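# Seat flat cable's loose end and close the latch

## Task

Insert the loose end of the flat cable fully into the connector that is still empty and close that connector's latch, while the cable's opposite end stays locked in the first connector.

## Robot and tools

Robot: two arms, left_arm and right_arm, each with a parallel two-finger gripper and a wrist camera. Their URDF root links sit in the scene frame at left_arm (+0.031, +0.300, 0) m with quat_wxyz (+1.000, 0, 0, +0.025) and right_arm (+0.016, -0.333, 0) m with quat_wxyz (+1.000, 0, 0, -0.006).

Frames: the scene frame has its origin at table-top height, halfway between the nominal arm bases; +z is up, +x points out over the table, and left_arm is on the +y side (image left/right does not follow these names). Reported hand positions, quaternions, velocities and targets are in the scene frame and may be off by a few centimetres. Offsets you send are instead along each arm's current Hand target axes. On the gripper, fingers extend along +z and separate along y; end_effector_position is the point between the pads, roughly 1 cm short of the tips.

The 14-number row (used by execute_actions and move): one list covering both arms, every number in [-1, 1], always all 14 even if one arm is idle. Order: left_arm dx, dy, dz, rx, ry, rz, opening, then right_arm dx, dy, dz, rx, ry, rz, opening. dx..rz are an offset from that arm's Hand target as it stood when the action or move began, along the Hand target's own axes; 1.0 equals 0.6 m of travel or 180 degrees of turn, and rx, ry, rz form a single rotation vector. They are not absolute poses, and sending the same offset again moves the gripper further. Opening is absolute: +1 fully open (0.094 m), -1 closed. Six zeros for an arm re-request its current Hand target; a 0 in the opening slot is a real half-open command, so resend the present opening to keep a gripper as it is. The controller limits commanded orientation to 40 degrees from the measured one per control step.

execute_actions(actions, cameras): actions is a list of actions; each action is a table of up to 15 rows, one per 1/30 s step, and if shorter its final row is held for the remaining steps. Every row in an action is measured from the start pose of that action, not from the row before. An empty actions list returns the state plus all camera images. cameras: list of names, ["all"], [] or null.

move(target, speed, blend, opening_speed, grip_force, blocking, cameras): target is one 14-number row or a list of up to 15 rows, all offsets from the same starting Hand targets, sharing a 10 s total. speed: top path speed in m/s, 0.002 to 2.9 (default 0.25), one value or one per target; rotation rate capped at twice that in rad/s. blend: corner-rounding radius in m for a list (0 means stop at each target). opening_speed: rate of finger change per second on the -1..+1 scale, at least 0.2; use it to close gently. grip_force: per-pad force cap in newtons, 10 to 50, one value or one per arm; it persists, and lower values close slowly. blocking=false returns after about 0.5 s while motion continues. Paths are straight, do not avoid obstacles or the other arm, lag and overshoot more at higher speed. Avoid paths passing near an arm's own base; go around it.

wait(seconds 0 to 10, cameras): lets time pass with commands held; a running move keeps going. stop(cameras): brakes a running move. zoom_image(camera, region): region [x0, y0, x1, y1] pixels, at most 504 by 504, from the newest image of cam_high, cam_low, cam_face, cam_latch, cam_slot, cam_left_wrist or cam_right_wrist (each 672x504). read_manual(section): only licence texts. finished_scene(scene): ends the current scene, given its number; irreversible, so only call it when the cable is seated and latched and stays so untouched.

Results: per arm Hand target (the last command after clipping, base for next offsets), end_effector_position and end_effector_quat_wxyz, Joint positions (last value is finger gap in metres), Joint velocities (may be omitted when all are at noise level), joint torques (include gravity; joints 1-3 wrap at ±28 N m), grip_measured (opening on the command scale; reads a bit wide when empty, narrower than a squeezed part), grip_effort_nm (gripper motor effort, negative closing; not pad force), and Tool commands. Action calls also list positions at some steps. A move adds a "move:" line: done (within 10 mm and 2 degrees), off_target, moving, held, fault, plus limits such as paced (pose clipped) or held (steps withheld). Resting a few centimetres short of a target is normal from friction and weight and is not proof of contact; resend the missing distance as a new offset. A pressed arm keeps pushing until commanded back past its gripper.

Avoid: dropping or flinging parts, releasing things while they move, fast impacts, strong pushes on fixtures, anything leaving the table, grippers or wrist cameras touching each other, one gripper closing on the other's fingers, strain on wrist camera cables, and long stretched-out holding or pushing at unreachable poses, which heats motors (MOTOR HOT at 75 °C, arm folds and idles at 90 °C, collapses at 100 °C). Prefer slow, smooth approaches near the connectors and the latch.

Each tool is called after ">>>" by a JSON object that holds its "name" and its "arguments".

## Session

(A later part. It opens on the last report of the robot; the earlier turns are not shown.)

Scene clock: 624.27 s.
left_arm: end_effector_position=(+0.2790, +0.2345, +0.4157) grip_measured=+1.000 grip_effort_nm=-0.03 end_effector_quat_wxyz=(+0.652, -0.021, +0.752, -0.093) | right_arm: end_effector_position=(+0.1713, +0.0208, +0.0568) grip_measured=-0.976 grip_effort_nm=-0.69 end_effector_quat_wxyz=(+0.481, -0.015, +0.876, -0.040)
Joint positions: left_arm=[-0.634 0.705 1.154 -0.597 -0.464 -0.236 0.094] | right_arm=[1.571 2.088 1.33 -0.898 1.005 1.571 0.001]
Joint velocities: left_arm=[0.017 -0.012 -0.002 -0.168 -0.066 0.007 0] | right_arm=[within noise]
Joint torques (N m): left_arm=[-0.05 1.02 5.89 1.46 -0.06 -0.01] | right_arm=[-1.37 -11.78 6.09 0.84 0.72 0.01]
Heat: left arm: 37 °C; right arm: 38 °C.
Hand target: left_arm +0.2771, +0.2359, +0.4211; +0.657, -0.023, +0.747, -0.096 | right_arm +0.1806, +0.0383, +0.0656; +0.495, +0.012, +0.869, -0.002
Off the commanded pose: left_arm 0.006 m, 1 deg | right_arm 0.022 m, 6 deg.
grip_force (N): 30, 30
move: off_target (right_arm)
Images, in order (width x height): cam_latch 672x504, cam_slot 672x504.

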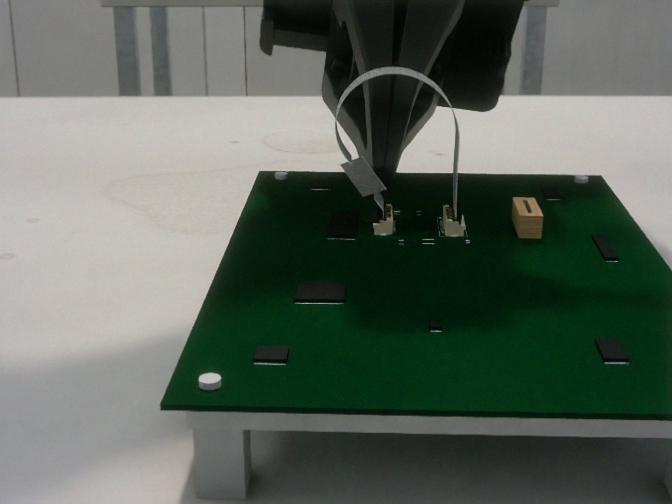

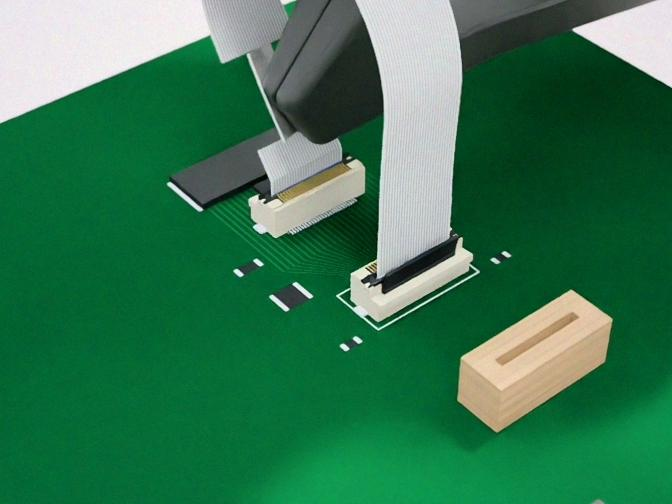

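>>> {"name": "move", "arguments": {"target": [0,0,0,0,0,0,1,0.0086,0.0132,0.0046,0,0,0,-1], "speed": 0.05, "cameras": ["cam_latch","cam_slot"]}}

>>> {"name": "zoom_image", "arguments": {"camera": "cam_latch", "region": [400, 150, 500, 250]}}

Scene clock: 627.57 s.
left_arm: end_effector_position=(+0.2790, +0.2345, +0.4157) grip_measured=+1.000 grip_effort_nm=-0.03 end_effector_quat_wxyz=(+0.652, -0.021, +0.752, -0.093) | right_arm: end_effector_position=(+0.1750, +0.0374, +0.0548) grip_measured=-0.976 grip_effort_nm=-0.69 end_effector_quat_wxyz=(+0.482, +0.005, +0.876, -0.010)
Joint positions: left_arm=[-0.634 0.705 1.154 -0.597 -0.464 -0.236 0.094] | right_arm=[1.562 2.109 1.357 -0.828 1.006 1.568 0.001]
Joint torques (N m): left_arm=[-0.06 1.03 5.87 1.46 -0.05 -0.03] | right_arm=[-0.54 -10.45 6.63 0.33 0.71 -0.01]
Heat: left arm: 37 °C; right arm: 38 °C.
Hand target: left_arm +0.2771, +0.2359, +0.4211; +0.657, -0.023, +0.747, -0.096 | right_arm +0.1805, +0.0462, +0.0599; +0.495, +0.012, +0.869, -0.002
Off the commanded pose: left_arm 0.006 m, 1 deg | right_arm 0.012 m, 2 deg.
grip_force (N): 30, 30
move: off_target (right_arm)
Images, in order (width x height): cam_latch 672x504, cam_slot 672x504.

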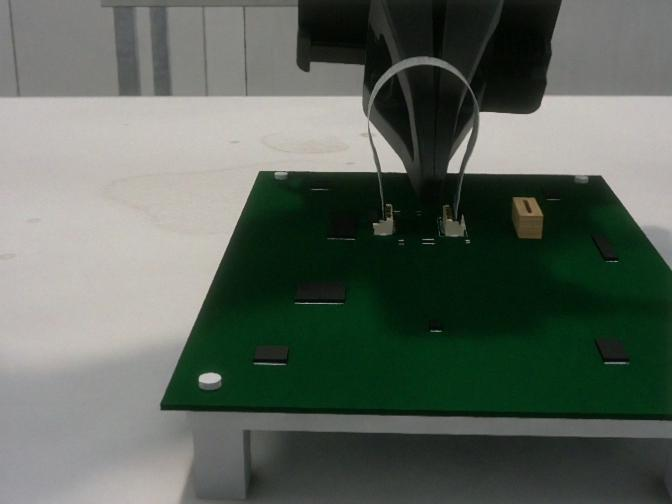

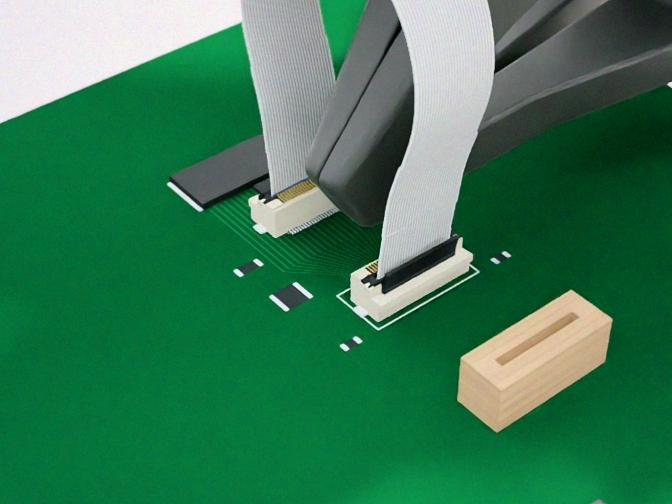

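Scaled by 5.040.

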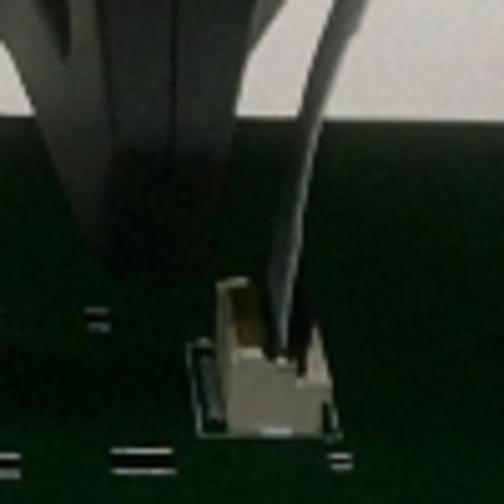

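>>> {"name": "move", "arguments": {"target": [[0,0,0,0,0,0,1,0,0,0,0,0.0135,0,-1],[0,0,0,0,0,0,1,0,0.022,0,0,0.0135,0,-1]], "speed": 0.04, "cameras": ["cam_latch","cam_slot"]}}

>>> {"name": "zoom_image", "arguments": {"camera": "cam_latch", "region": [400, 150, 500, 250]}}

>>> {"name": "zoom_image", "arguments": {"camera": "cam_slot", "region": [330, 200, 490, 340]}}

Scene clock: 632.40 s.
left_arm: end_effector_position=(+0.2790, +0.2345, +0.4157) grip_measured=+1.000 grip_effort_nm=-0.04 end_effector_quat_wxyz=(+0.652, -0.021, +0.752, -0.093) | right_arm: end_effector_position=(+0.1762, +0.0509, +0.0578) grip_measured=-0.976 grip_effort_nm=-0.69 end_effector_quat_wxyz=(+0.469, +0.005, +0.883, -0.008)
Joint positions: left_arm=[-0.634 0.705 1.154 -0.597 -0.464 -0.236 0.094] | right_arm=[1.552 2.134 1.431 -0.856 0.976 1.546 0.001]
Joint torques (N m): left_arm=[-0.08 1.02 5.9 1.46 -0.07 -0.02] | right_arm=[-0.64 -10.55 6.99 0.35 0.59 0.01]
Heat: left arm: 37 °C; right arm: 37 °C.
Hand target: left_arm +0.2771, +0.2359, +0.4211; +0.657, -0.023, +0.747, -0.096 | right_arm +0.1808, +0.0595, +0.0600; +0.477, +0.012, +0.879, -0.001
Off the commanded pose: left_arm 0.006 m, 1 deg | right_arm 0.010 m, 2 deg.
grip_force (N): 30, 30
move: done
Images, in order (width x height): cam_latch 672x504, cam_slot 672x504.

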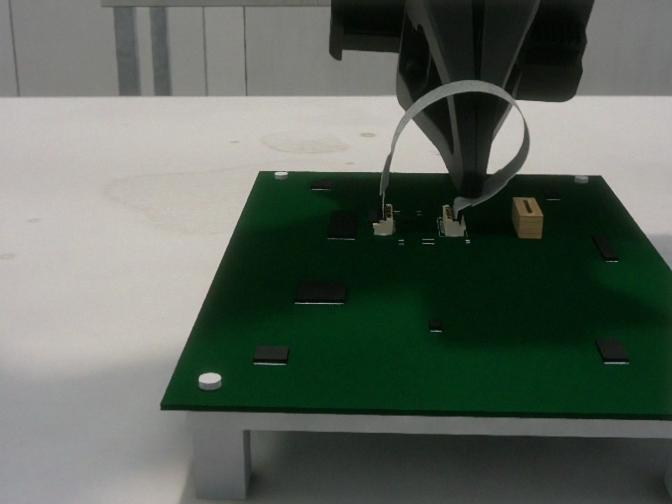

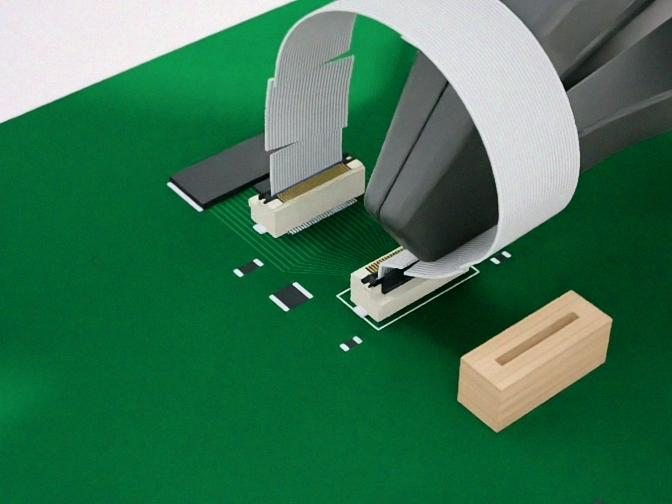

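Scaled by 5.040.

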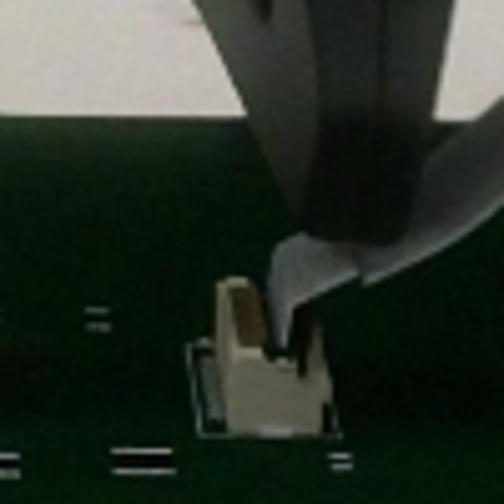

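Scaled by 3.150.

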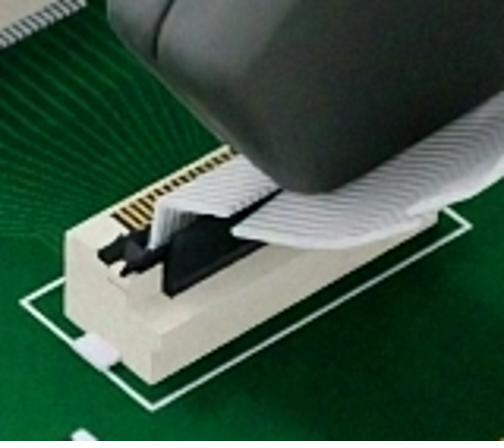

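>>> {"name": "move", "arguments": {"target": [[0,0,0,0,0,0,1,-0.015,-0.0517,-0.0083,0,-0.0135,0,-1],[0,0,0,0,0,0,1,0,-0.0222,0,0,0,0,-1]], "speed": 0.06, "cameras": ["cam_latch","cam_slot"]}}

>>> {"name": "zoom_image", "arguments": {"camera": "cam_latch", "region": [400, 150, 500, 250]}}

>>> {"name": "zoom_image", "arguments": {"camera": "cam_slot", "region": [330, 200, 490, 340]}}

Scene clock: 644.23 s.
left_arm: end_effector_position=(+0.2790, +0.2345, +0.4157) grip_measured=+1.000 grip_effort_nm=-0.04 end_effector_quat_wxyz=(+0.652, -0.021, +0.752, -0.093) | right_arm: end_effector_position=(+0.1758, +0.0392, +0.0578) grip_measured=-0.976 grip_effort_nm=-0.69 end_effector_quat_wxyz=(+0.469, +0.007, +0.883, -0.005)
Joint positions: left_arm=[-0.634 0.705 1.154 -0.597 -0.464 -0.236 0.094] | right_arm=[1.552 2.091 1.362 -0.824 0.975 1.547 0.001]
Joint torques (N m): left_arm=[0.01 1.07 5.89 1.46 -0.07 -0.02] | right_arm=[-0.62 -10.29 6.5 0.32 0.59 -0.04]
Heat: left arm: 37 °C; right arm: 37 °C.
Hand target: left_arm +0.2771, +0.2359, +0.4211; +0.657, -0.023, +0.747, -0.096 | right_arm +0.1805, +0.0461, +0.0599; +0.477, +0.012, +0.879, -0.001
Off the commanded pose: left_arm 0.006 m, 1 deg | right_arm 0.009 m, 1 deg.
grip_force (N): 30, 30
move: done
Images, in order (width x height): cam_latch 672x504, cam_slot 672x504.

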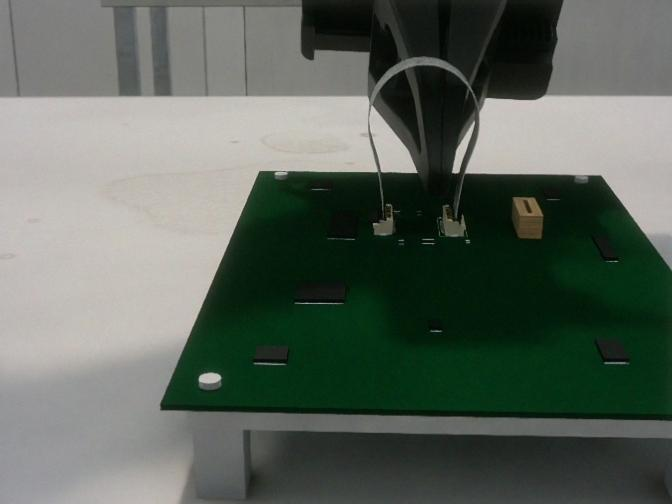

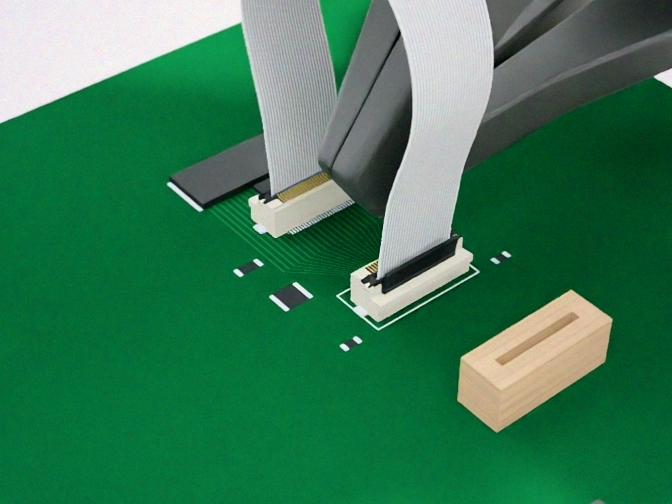

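Scaled by 5.040.

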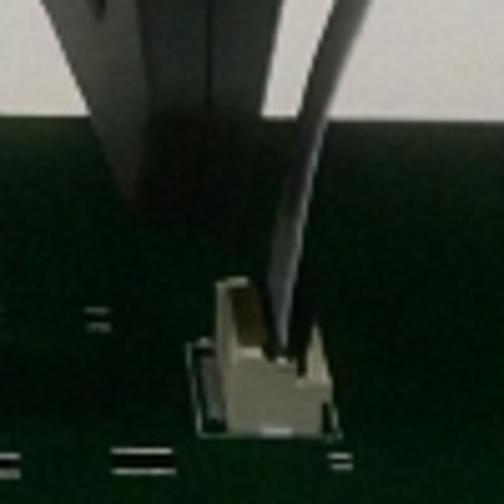

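Scaled by 3.150.

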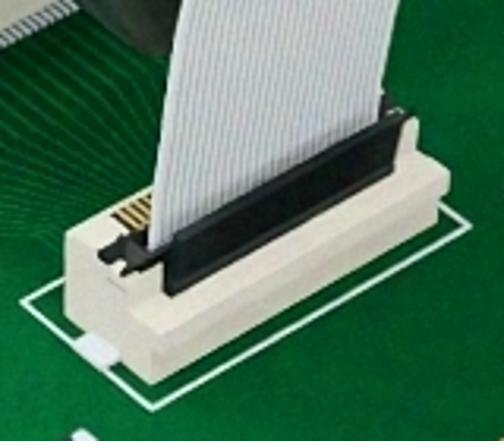

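>>> {"name": "move", "arguments": {"target": [0,0,0,0,0,0,1,0,0,0,0,0.021,0,-1], "speed": 0.06, "cameras": ["cam_latch"]}}

>>> {"name": "zoom_image", "arguments": {"camera": "cam_latch", "region": [400, 150, 500, 250]}}

Scene clock: 647.80 s.
left_arm: end_effector_position=(+0.2790, +0.2345, +0.4157) grip_measured=+1.000 grip_effort_nm=-0.03 end_effector_quat_wxyz=(+0.652, -0.021, +0.752, -0.093) | right_arm: end_effector_position=(+0.1755, +0.0368, +0.0482) grip_measured=-0.976 grip_effort_nm=-0.69 end_effector_quat_wxyz=(+0.439, +0.003, +0.898, -0.014)
Joint positions: left_arm=[-0.634 0.705 1.154 -0.597 -0.464 -0.236 0.094] | right_arm=[1.534 2.091 1.362 -0.824 0.91 1.521 0.001]
Joint torques (N m): left_arm=[-0.03 1.07 5.86 1.46 -0.05 -0.02] | right_arm=[-0.64 -12.38 7.17 0.2 0.54 0]
Heat: left arm: 37 °C; right arm: 37 °C.
Hand target: left_arm +0.2771, +0.2359, +0.4211; +0.657, -0.023, +0.747, -0.096 | right_arm +0.1806, +0.0460, +0.0598; +0.448, +0.012, +0.894, -0.001
Off the commanded pose: left_arm 0.006 m, 1 deg | right_arm 0.016 m, 2 deg.
grip_force (N): 30, 30
move: off_target (right_arm)
Images, in order (width x height): cam_latch 672x504.

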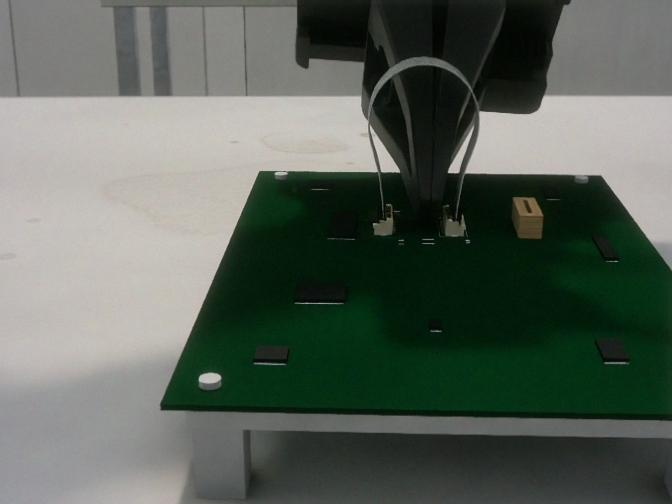

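Scaled by 5.040.

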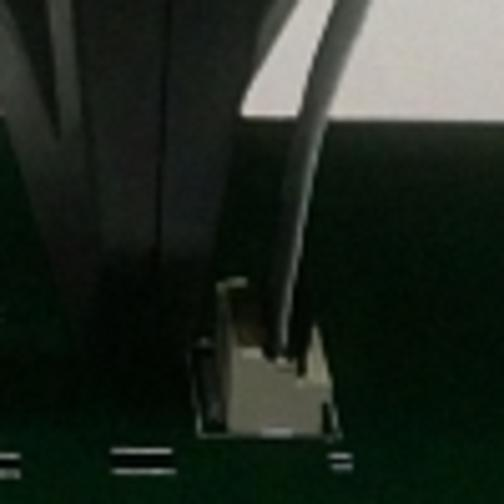

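>>> {"name": "move", "arguments": {"target": [[0,0,0,0,0,0,1,0,0,0,0,-0.0055,0,-1],[0,0,0,0,0,0,1,0.0107,0.0227,0.0073,0,-0.0055,0,-1]], "speed": 0.05, "cameras": ["cam_latch","cam_slot"]}}

>>> {"name": "zoom_image", "arguments": {"camera": "cam_latch", "region": [400, 150, 500, 250]}}

>>> {"name": "zoom_image", "arguments": {"camera": "cam_slot", "region": [330, 200, 490, 340]}}

Scene clock: 654.40 s.
left_arm: end_effector_position=(+0.2790, +0.2345, +0.4157) grip_measured=+1.000 grip_effort_nm=-0.03 end_effector_quat_wxyz=(+0.652, -0.021, +0.752, -0.093) | right_arm: end_effector_position=(+0.1781, +0.0424, +0.0515) grip_measured=-0.976 grip_effort_nm=-0.69 end_effector_quat_wxyz=(+0.448, -0.004, +0.894, -0.027)
Joint positions: left_arm=[-0.634 0.705 1.154 -0.597 -0.464 -0.236 0.094] | right_arm=[1.534 2.128 1.422 -0.877 0.931 1.521 0.001]
Joint torques (N m): left_arm=[-0.03 1.03 5.9 1.47 -0.06 -0.03] | right_arm=[0.18 -10.11 7.17 0.71 0.52 0.12]
Heat: left arm: 37 °C; right arm: 37 °C.
Hand target: left_arm +0.2771, +0.2359, +0.4211; +0.657, -0.023, +0.747, -0.096 | right_arm +0.1805, +0.0597, +0.0523; +0.455, +0.012, +0.890, -0.001
Off the commanded pose: left_arm 0.006 m, 1 deg | right_arm 0.017 m, 4 deg.
grip_force (N): 30, 30
move: off_target (right_arm)
Images, in order (width x height): cam_latch 672x504, cam_slot 672x504.

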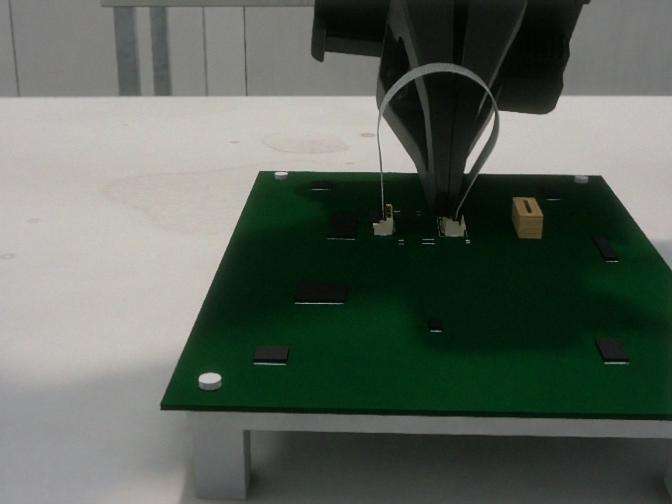

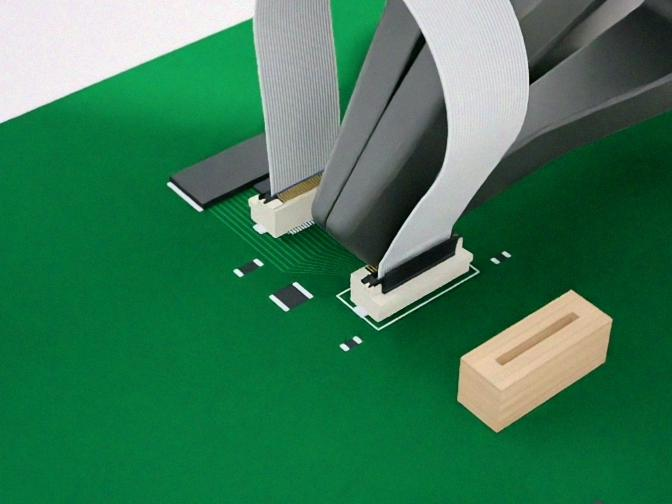

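Scaled by 5.040.

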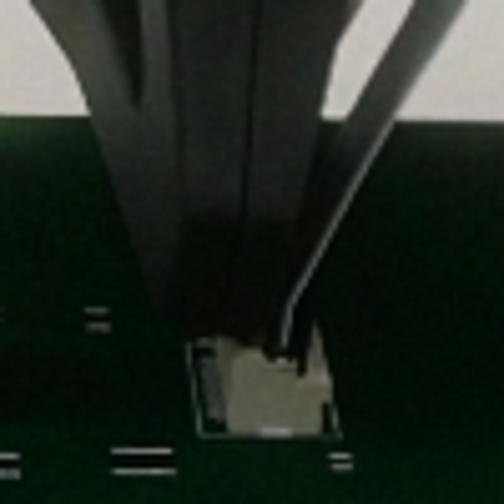

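Scaled by 3.150.

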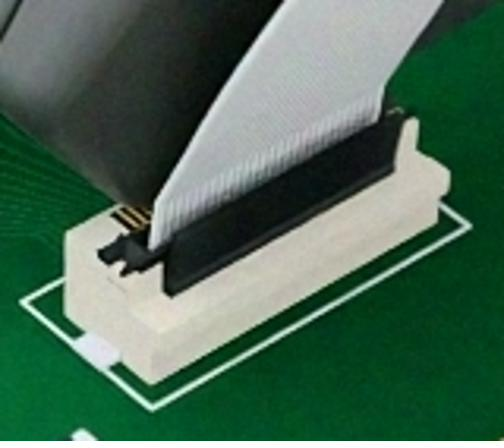

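>>> {"name": "move", "arguments": {"target": [0,0,0,0,0,0,1,0.003,0.0167,0.002,0,0,0,-1], "speed": 0.05, "cameras": ["cam_latch","cam_slot"]}}

>>> {"name": "zoom_image", "arguments": {"camera": "cam_latch", "region": [400, 150, 500, 250]}}

>>> {"name": "zoom_image", "arguments": {"camera": "cam_slot", "region": [330, 200, 490, 340]}}

Scene clock: 658.53 s.
left_arm: end_effector_position=(+0.2790, +0.2345, +0.4157) grip_measured=+1.000 grip_effort_nm=-0.03 end_effector_quat_wxyz=(+0.652, -0.021, +0.752, -0.093) | right_arm: end_effector_position=(+0.1785, +0.0432, +0.0514) grip_measured=-0.976 grip_effort_nm=-0.69 end_effector_quat_wxyz=(+0.448, -0.014, +0.892, -0.048)
Joint positions: left_arm=[-0.634 0.705 1.154 -0.597 -0.464 -0.236 0.094] | right_arm=[1.534 2.16 1.47 -0.939 0.934 1.521 0.001]
Joint torques (N m): left_arm=[-0.02 1.06 5.91 1.45 -0.05 -0.02] | right_arm=[0.17 -10.17 7.75 1.07 0.48 0.17]
Heat: left arm: 37 °C; right arm: 37 °C.
Hand target: left_arm +0.2771, +0.2359, +0.4211; +0.657, -0.023, +0.747, -0.096 | right_arm +0.1807, +0.0698, +0.0502; +0.455, +0.012, +0.890, -0.001
Off the commanded pose: left_arm 0.006 m, 1 deg | right_arm 0.027 m, 6 deg.
grip_force (N): 30, 30
move: off_target (right_arm)
Images, in order (width x height): cam_latch 672x504, cam_slot 672x504.

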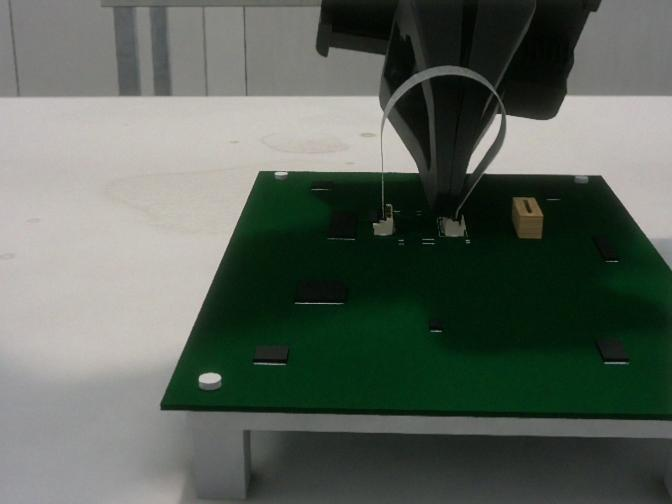

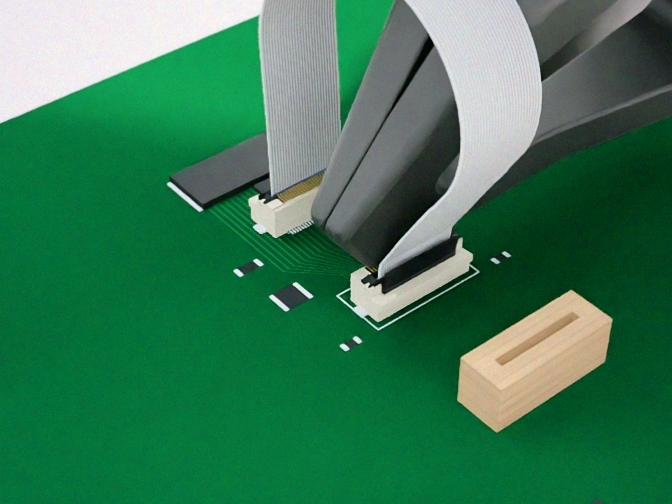

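Scaled by 5.040.

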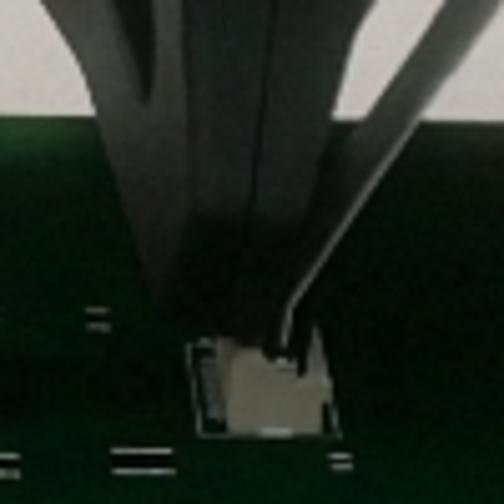

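Scaled by 3.150.

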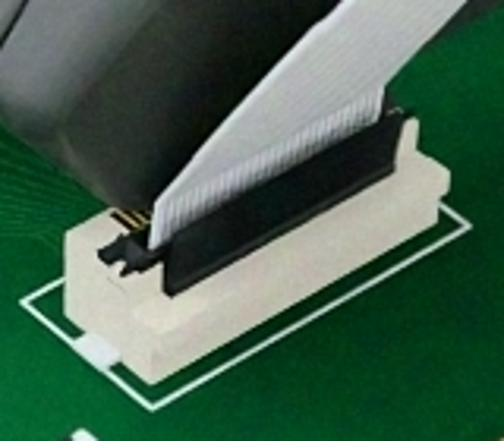

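>>> {"name": "move", "arguments": {"target": [0,0,0,0,0,0,1,0.003,0.0333,0.002,0,0,0,-1], "speed": 0.05, "cameras": ["cam_latch","cam_slot"]}}

>>> {"name": "zoom_image", "arguments": {"camera": "cam_latch", "region": [400, 150, 500, 250]}}

>>> {"name": "zoom_image", "arguments": {"camera": "cam_slot", "region": [330, 200, 490, 340]}}

Scene clock: 665.73 s.
left_arm: end_effector_position=(+0.2790, +0.2345, +0.4157) grip_measured=+1.000 grip_effort_nm=-0.03 end_effector_quat_wxyz=(+0.652, -0.021, +0.752, -0.093) | right_arm: end_effector_position=(+0.1786, +0.0447, +0.0515) grip_measured=-0.976 grip_effort_nm=-0.69 end_effector_quat_wxyz=(+0.445, -0.034, +0.890, -0.090)
Joint positions: left_arm=[-0.634 0.705 1.154 -0.597 -0.464 -0.236 0.094] | right_arm=[1.534 2.227 1.575 -1.073 0.934 1.524 0.001]
Joint torques (N m): left_arm=[0.02 1.06 5.9 1.47 -0.07 -0.01] | right_arm=[0.64 -10.71 8.58 1.59 0.47 0.28]
Heat: left arm: 37 °C; right arm: 36 °C.
Hand target: left_arm +0.2771, +0.2359, +0.4211; +0.657, -0.023, +0.747, -0.096 | right_arm +0.1811, +0.0897, +0.0481; +0.455, +0.012, +0.890, -0.001
Off the commanded pose: left_arm 0.006 m, 1 deg | right_arm 0.045 m, 12 deg.
grip_force (N): 30, 30
move: off_target (right_arm)
Images, in order (width x height): cam_latch 672x504, cam_slot 672x504.

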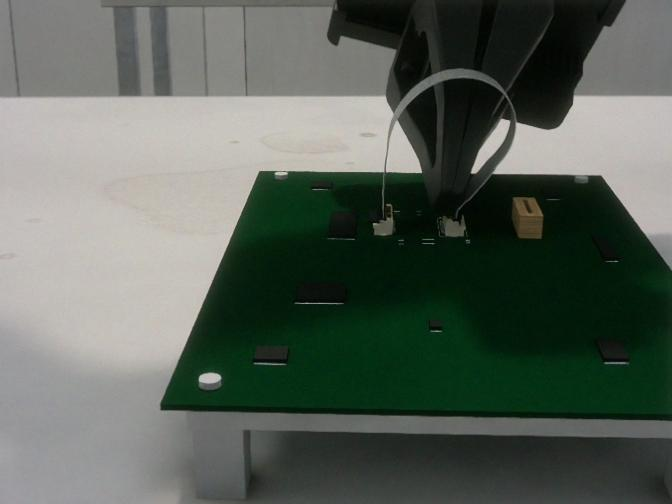

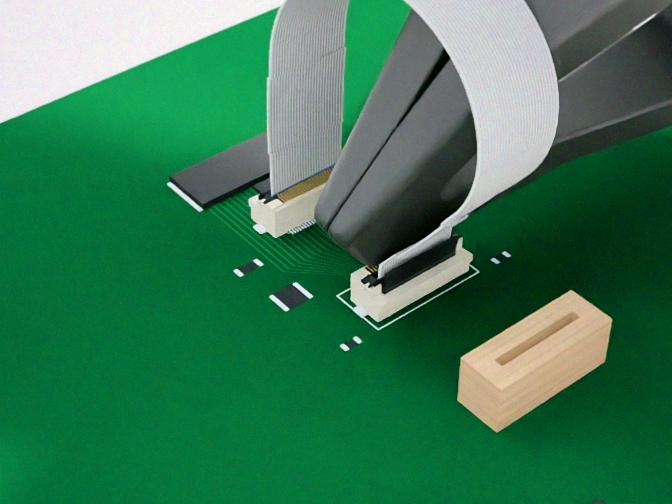

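Scaled by 5.040.

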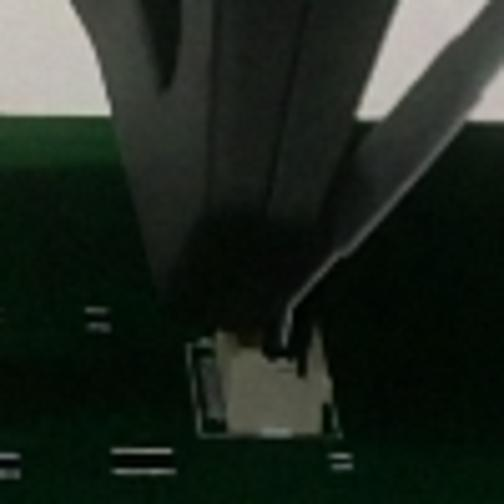

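Scaled by 3.150.

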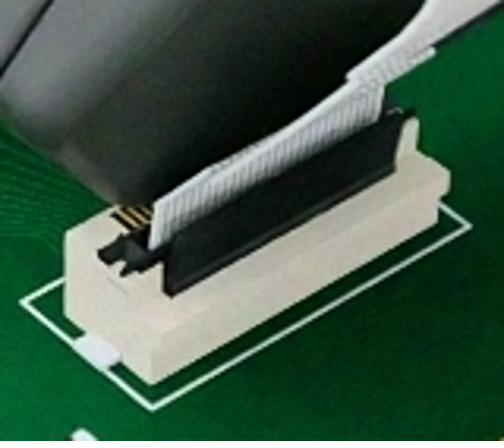

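>>> {"name": "move", "arguments": {"target": [[0,0,0,0,0,0,1,-0.0145,-0.0745,-0.0207,0,0,0,-1],[0,0,0,0,0,0,1,-0.0333,-0.0757,-0.131,0,-0.029,0,-1],[0,0,0,0,0,0,1,0.0095,-0.0677,-0.092,0,-0.029,0,-0.6],[0,0,0,0,0,0,1,-0.0255,-0.066,-0.0185,0,-0.029,0,-0.6],[0,0,0,0,0,0,1,-0.01,-0.0685,-0.0073,0,-0.029,0,-0.6]], "speed": [0.1,0.1,0.1,0.1,0.04], "blend": [0.003,0.003,0.003,0.002,0], "cameras": ["cam_latch","cam_slot"]}}

>>> {"name": "zoom_image", "arguments": {"camera": "cam_latch", "region": [400, 150, 500, 250]}}

>>> {"name": "zoom_image", "arguments": {"camera": "cam_slot", "region": [330, 200, 490, 340]}}

Scene clock: 696.93 s.
left_arm: end_effector_position=(+0.2790, +0.2345, +0.4157) grip_measured=+1.000 grip_effort_nm=-0.03 end_effector_quat_wxyz=(+0.652, -0.021, +0.752, -0.093) | right_arm: end_effector_position=(+0.1764, +0.0500, +0.0487) grip_measured=-0.602 grip_effort_nm=0.09 end_effector_quat_wxyz=(+0.482, +0.011, +0.876, -0.006)
Joint positions: left_arm=[-0.634 0.705 1.154 -0.597 -0.464 -0.236 0.094] | right_arm=[1.559 2.159 1.411 -0.824 1.005 1.572 0.019]
Joint torques (N m): left_arm=[-0.02 1.07 5.93 1.46 -0.07 -0.02] | right_arm=[-0.08 -13.72 3.51 0.38 0.67 -0.01]
Heat: left arm: 37 °C; right arm: 35 °C.
Hand target: left_arm +0.2771, +0.2359, +0.4211; +0.657, -0.023, +0.747, -0.096 | right_arm +0.1800, +0.0486, +0.0553; +0.495, +0.012, +0.869, -0.002
Off the commanded pose: left_arm 0.006 m, 1 deg | right_arm 0.008 m, 2 deg.
grip_force (N): 30, 30
move: done; blend cut to 0 m at target 3
Images, in order (width x height): cam_latch 672x504, cam_slot 672x504.

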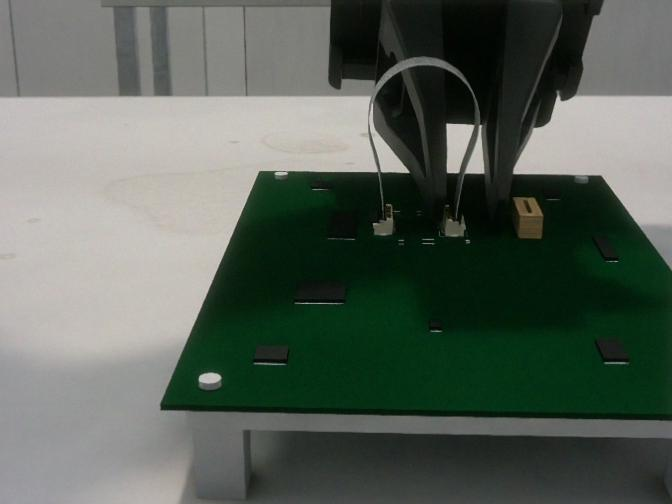

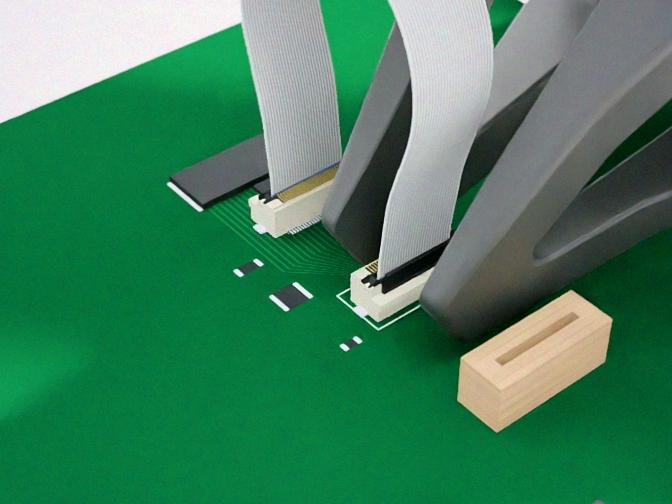

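Scaled by 5.040.

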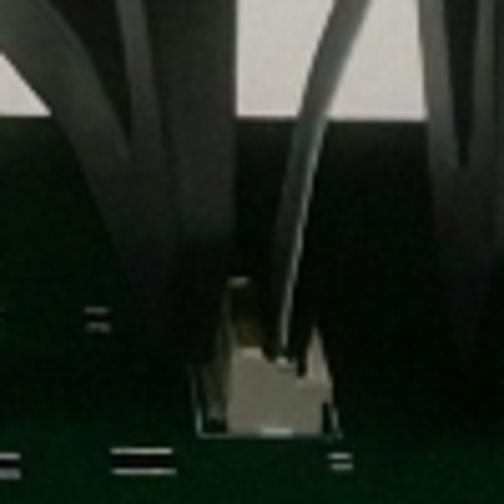

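Scaled by 3.150.

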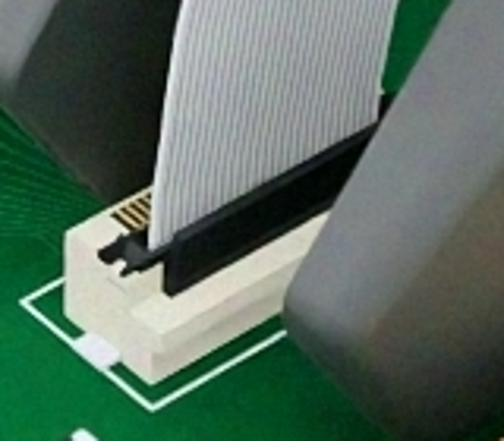

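>>> {"name": "move", "arguments": {"target": [0,0,0,0,0,0,1,0,0,0,0,-0.0055,0,-0.6], "speed": 0.06, "cameras": ["cam_latch"]}}

>>> {"name": "zoom_image", "arguments": {"camera": "cam_latch", "region": [400, 150, 500, 250]}}

Scene clock: 700.47 s.
left_arm: end_effector_position=(+0.2790, +0.2345, +0.4157) grip_measured=+1.000 grip_effort_nm=-0.03 end_effector_quat_wxyz=(+0.652, -0.021, +0.752, -0.093) | right_arm: end_effector_position=(+0.1778, +0.0504, +0.0508) grip_measured=-0.602 grip_effort_nm=0.09 end_effector_quat_wxyz=(+0.488, +0.011, +0.873, -0.005)
Joint positions: left_arm=[-0.634 0.705 1.154 -0.597 -0.464 -0.236 0.094] | right_arm=[1.559 2.159 1.411 -0.822 1.019 1.572 0.019]
Joint torques (N m): left_arm=[-0.02 1.06 5.87 1.47 -0.07 -0.01] | right_arm=[0.29 -13.29 3.37 0.32 0.77 0.1]
Heat: left arm: 37 °C; right arm: 35 °C.
Hand target: left_arm +0.2771, +0.2359, +0.4211; +0.657, -0.023, +0.747, -0.096 | right_arm +0.1800, +0.0487, +0.0553; +0.503, +0.012, +0.864, -0.002
Off the commanded pose: left_arm 0.006 m, 1 deg | right_arm 0.005 m, 2 deg.
grip_force (N): 30, 30
move: done
Images, in order (width x height): cam_latch 672x504.

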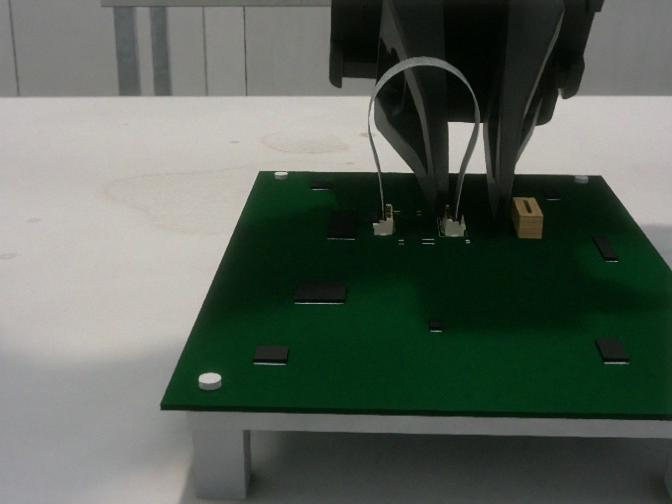

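Scaled by 5.040.

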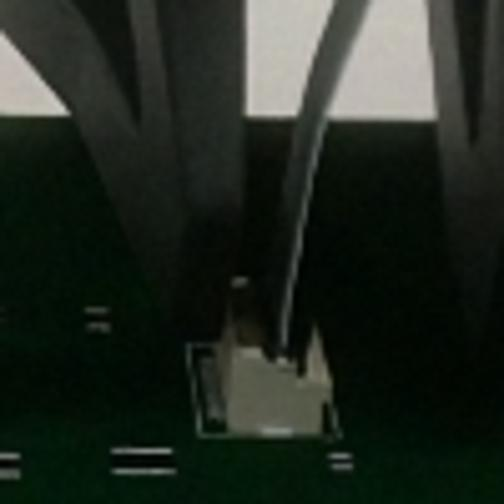

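>>> {"name": "move", "arguments": {"target": [[0,0,0,0,0,0,1,0,0,0,0,0,0,-1],[0,0,0,0,0,0,1,0.0063,0.03,0.0028,0.079,-0.003,-0.133,-1]], "speed": 0.1, "grip_force": 40, "cameras": ["cam_latch","cam_slot"]}}

>>> {"name": "zoom_image", "arguments": {"camera": "cam_latch", "region": [420, 180, 480, 240]}}

>>> {"name": "zoom_image", "arguments": {"camera": "cam_slot", "region": [330, 200, 490, 340]}}

Scene clock: 709.00 s.
left_arm: end_effector_position=(+0.2790, +0.2345, +0.4157) grip_measured=+1.000 grip_effort_nm=-0.03 end_effector_quat_wxyz=(+0.652, -0.021, +0.752, -0.093) | right_arm: end_effector_position=(+0.1781, +0.0504, +0.0514) grip_measured=-0.967 grip_effort_nm=-0.88 end_effector_quat_wxyz=(+0.459, -0.110, +0.850, -0.234)
Joint positions: left_arm=[-0.634 0.705 1.154 -0.597 -0.464 -0.236 0.094] | right_arm=[1.553 2.507 1.951 -1.54 0.997 1.574 0.002]
Joint velocities: left_arm=[within noise] | right_arm=[-0.046 0.012 -0.002 -0.007 -0.081 -0.022 0.001]
Joint torques (N m): left_arm=[-0.05 0.98 5.94 1.47 -0.07 -0.01] | right_arm=[1.21 -11.89 6.82 -0.47 0.96 0.3]
Heat: left arm: 37 °C; right arm: 35 °C.
Hand target: left_arm +0.2771, +0.2359, +0.4211; +0.657, -0.023, +0.747, -0.096 | right_arm +0.1801, +0.0666, +0.0512; +0.490, -0.105, +0.839, -0.212
Off the commanded pose: left_arm 0.006 m, 1 deg | right_arm 0.016 m, 5 deg.
grip_force (N): 40, 40
move: off_target (right_arm)
Images, in order (width x height): cam_latch 672x504, cam_slot 672x504.

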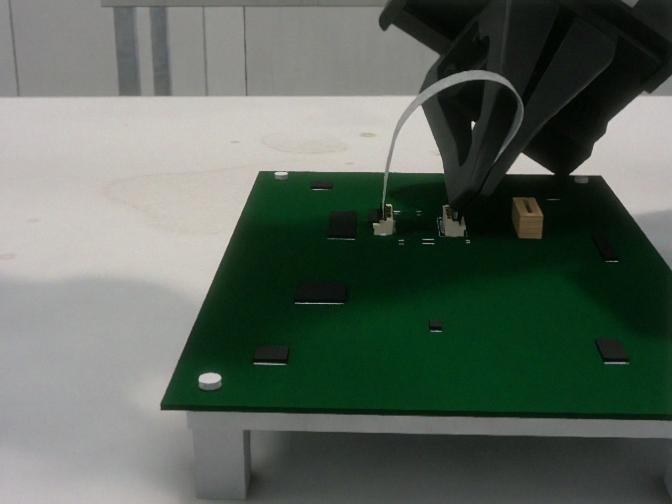

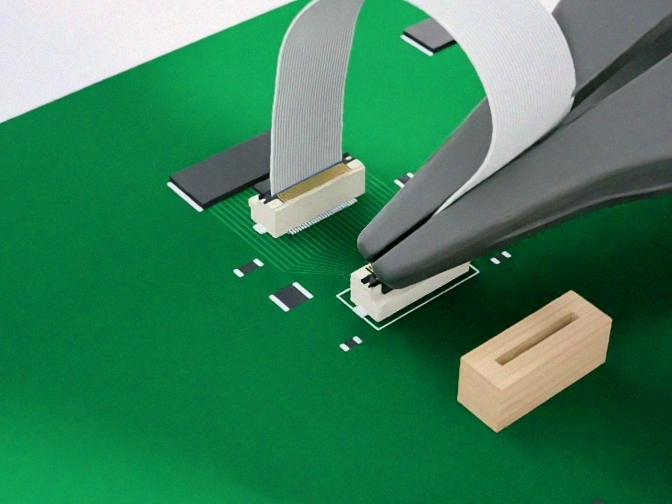

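Scaled by 8.400.

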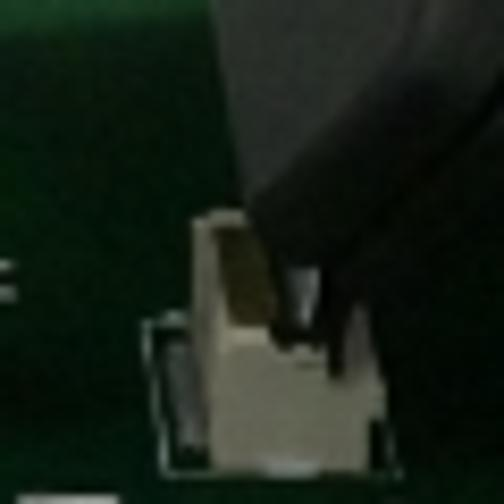

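Scaled by 3.150.

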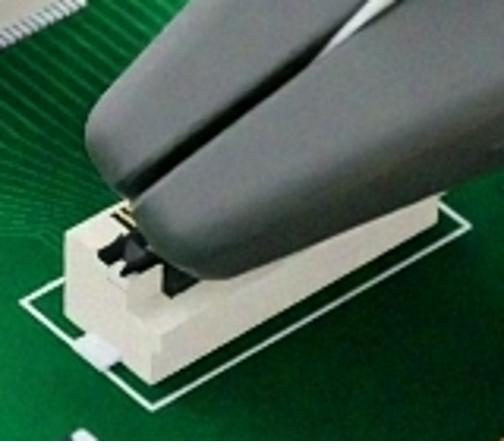

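>>> {"name": "move", "arguments": {"target": [[0,0,0,0,0,0,1,0,0,0,0,0,0,-0.7],[0,0,0,0,0,0,1,0.0072,-0.0415,-0.1002,-0.079,0.003,0.133,-0.7],[0,0,0,0,0,0,1,-0.0082,-0.0118,-0.1043,-0.173,0.008,0.3045,-1],[0,0,0,0,0,0,1,-0.0365,-0.0015,-0.0247,-0.173,0.008,0.3045,-1]], "speed": 0.2, "cameras": ["cam_latch","cam_slot","cam_face"]}}

>>> {"name": "zoom_image", "arguments": {"camera": "cam_latch", "region": [400, 130, 540, 250]}}

Scene clock: 725.10 s.
left_arm: end_effector_position=(+0.2790, +0.2345, +0.4157) grip_measured=+1.000 grip_effort_nm=-0.03 end_effector_quat_wxyz=(+0.652, -0.021, +0.752, -0.093) | right_arm: end_effector_position=(+0.1766, +0.0802, +0.0589) grip_measured=-0.981 grip_effort_nm=-0.88 end_effector_quat_wxyz=(+0.471, +0.161, +0.832, +0.245)
Joint positions: left_arm=[-0.634 0.705 1.154 -0.597 -0.464 -0.236 0.094] | right_arm=[1.567 2.019 1.097 -0.096 1.032 1.617 0.001]
Joint torques (N m): left_arm=[-0.05 1.02 5.87 1.47 -0.06 -0.02] | right_arm=[0.09 -15.6 3.69 1.21 0.52 -0.07]
Heat: left arm: 37 °C; right arm: 36 °C.
Hand target: left_arm +0.2771, +0.2359, +0.4211; +0.657, -0.023, +0.747, -0.096 | right_arm +0.1780, +0.0780, +0.0751; +0.477, +0.168, +0.823, +0.258
Off the commanded pose: left_arm 0.006 m, 1 deg | right_arm 0.016 m, 2 deg.
grip_force (N): 40, 40
move: off_target (right_arm); target 3's new opening was sent with right_arm's hand 0.019 m and 3 deg from that target
Images, in order (width x height): cam_face 672x504, cam_latch 672x504, cam_slot 672x504.

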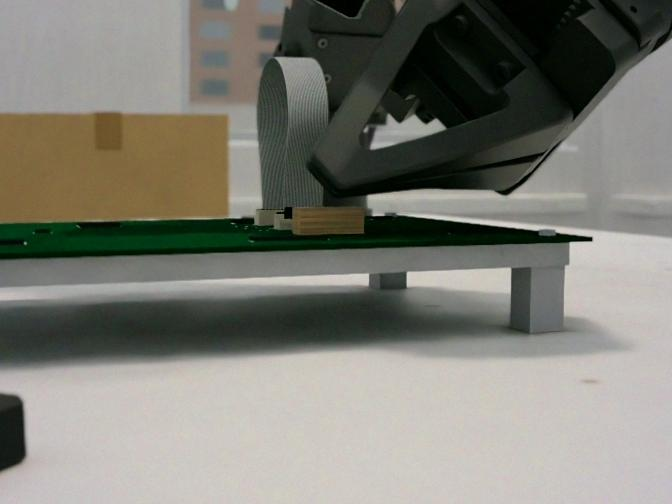

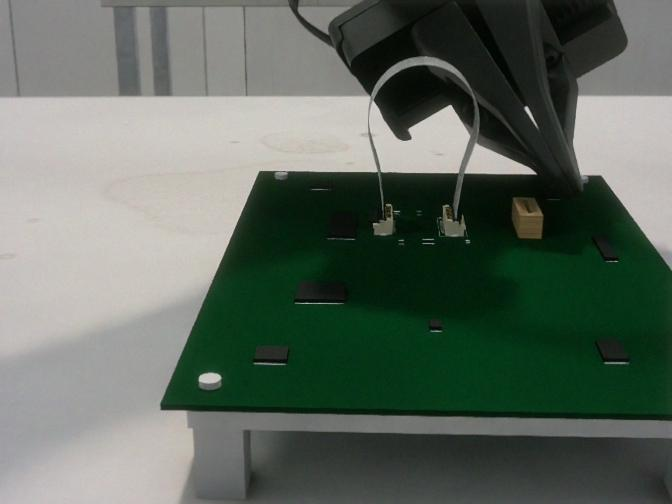

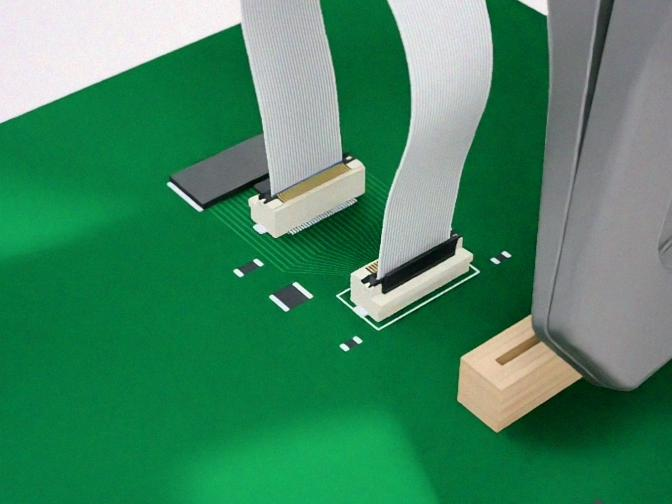

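Scaled by 3.600.

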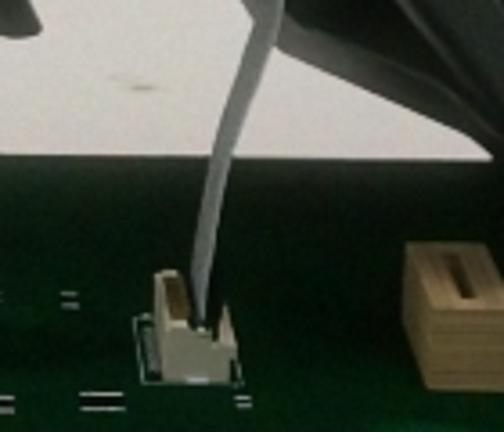

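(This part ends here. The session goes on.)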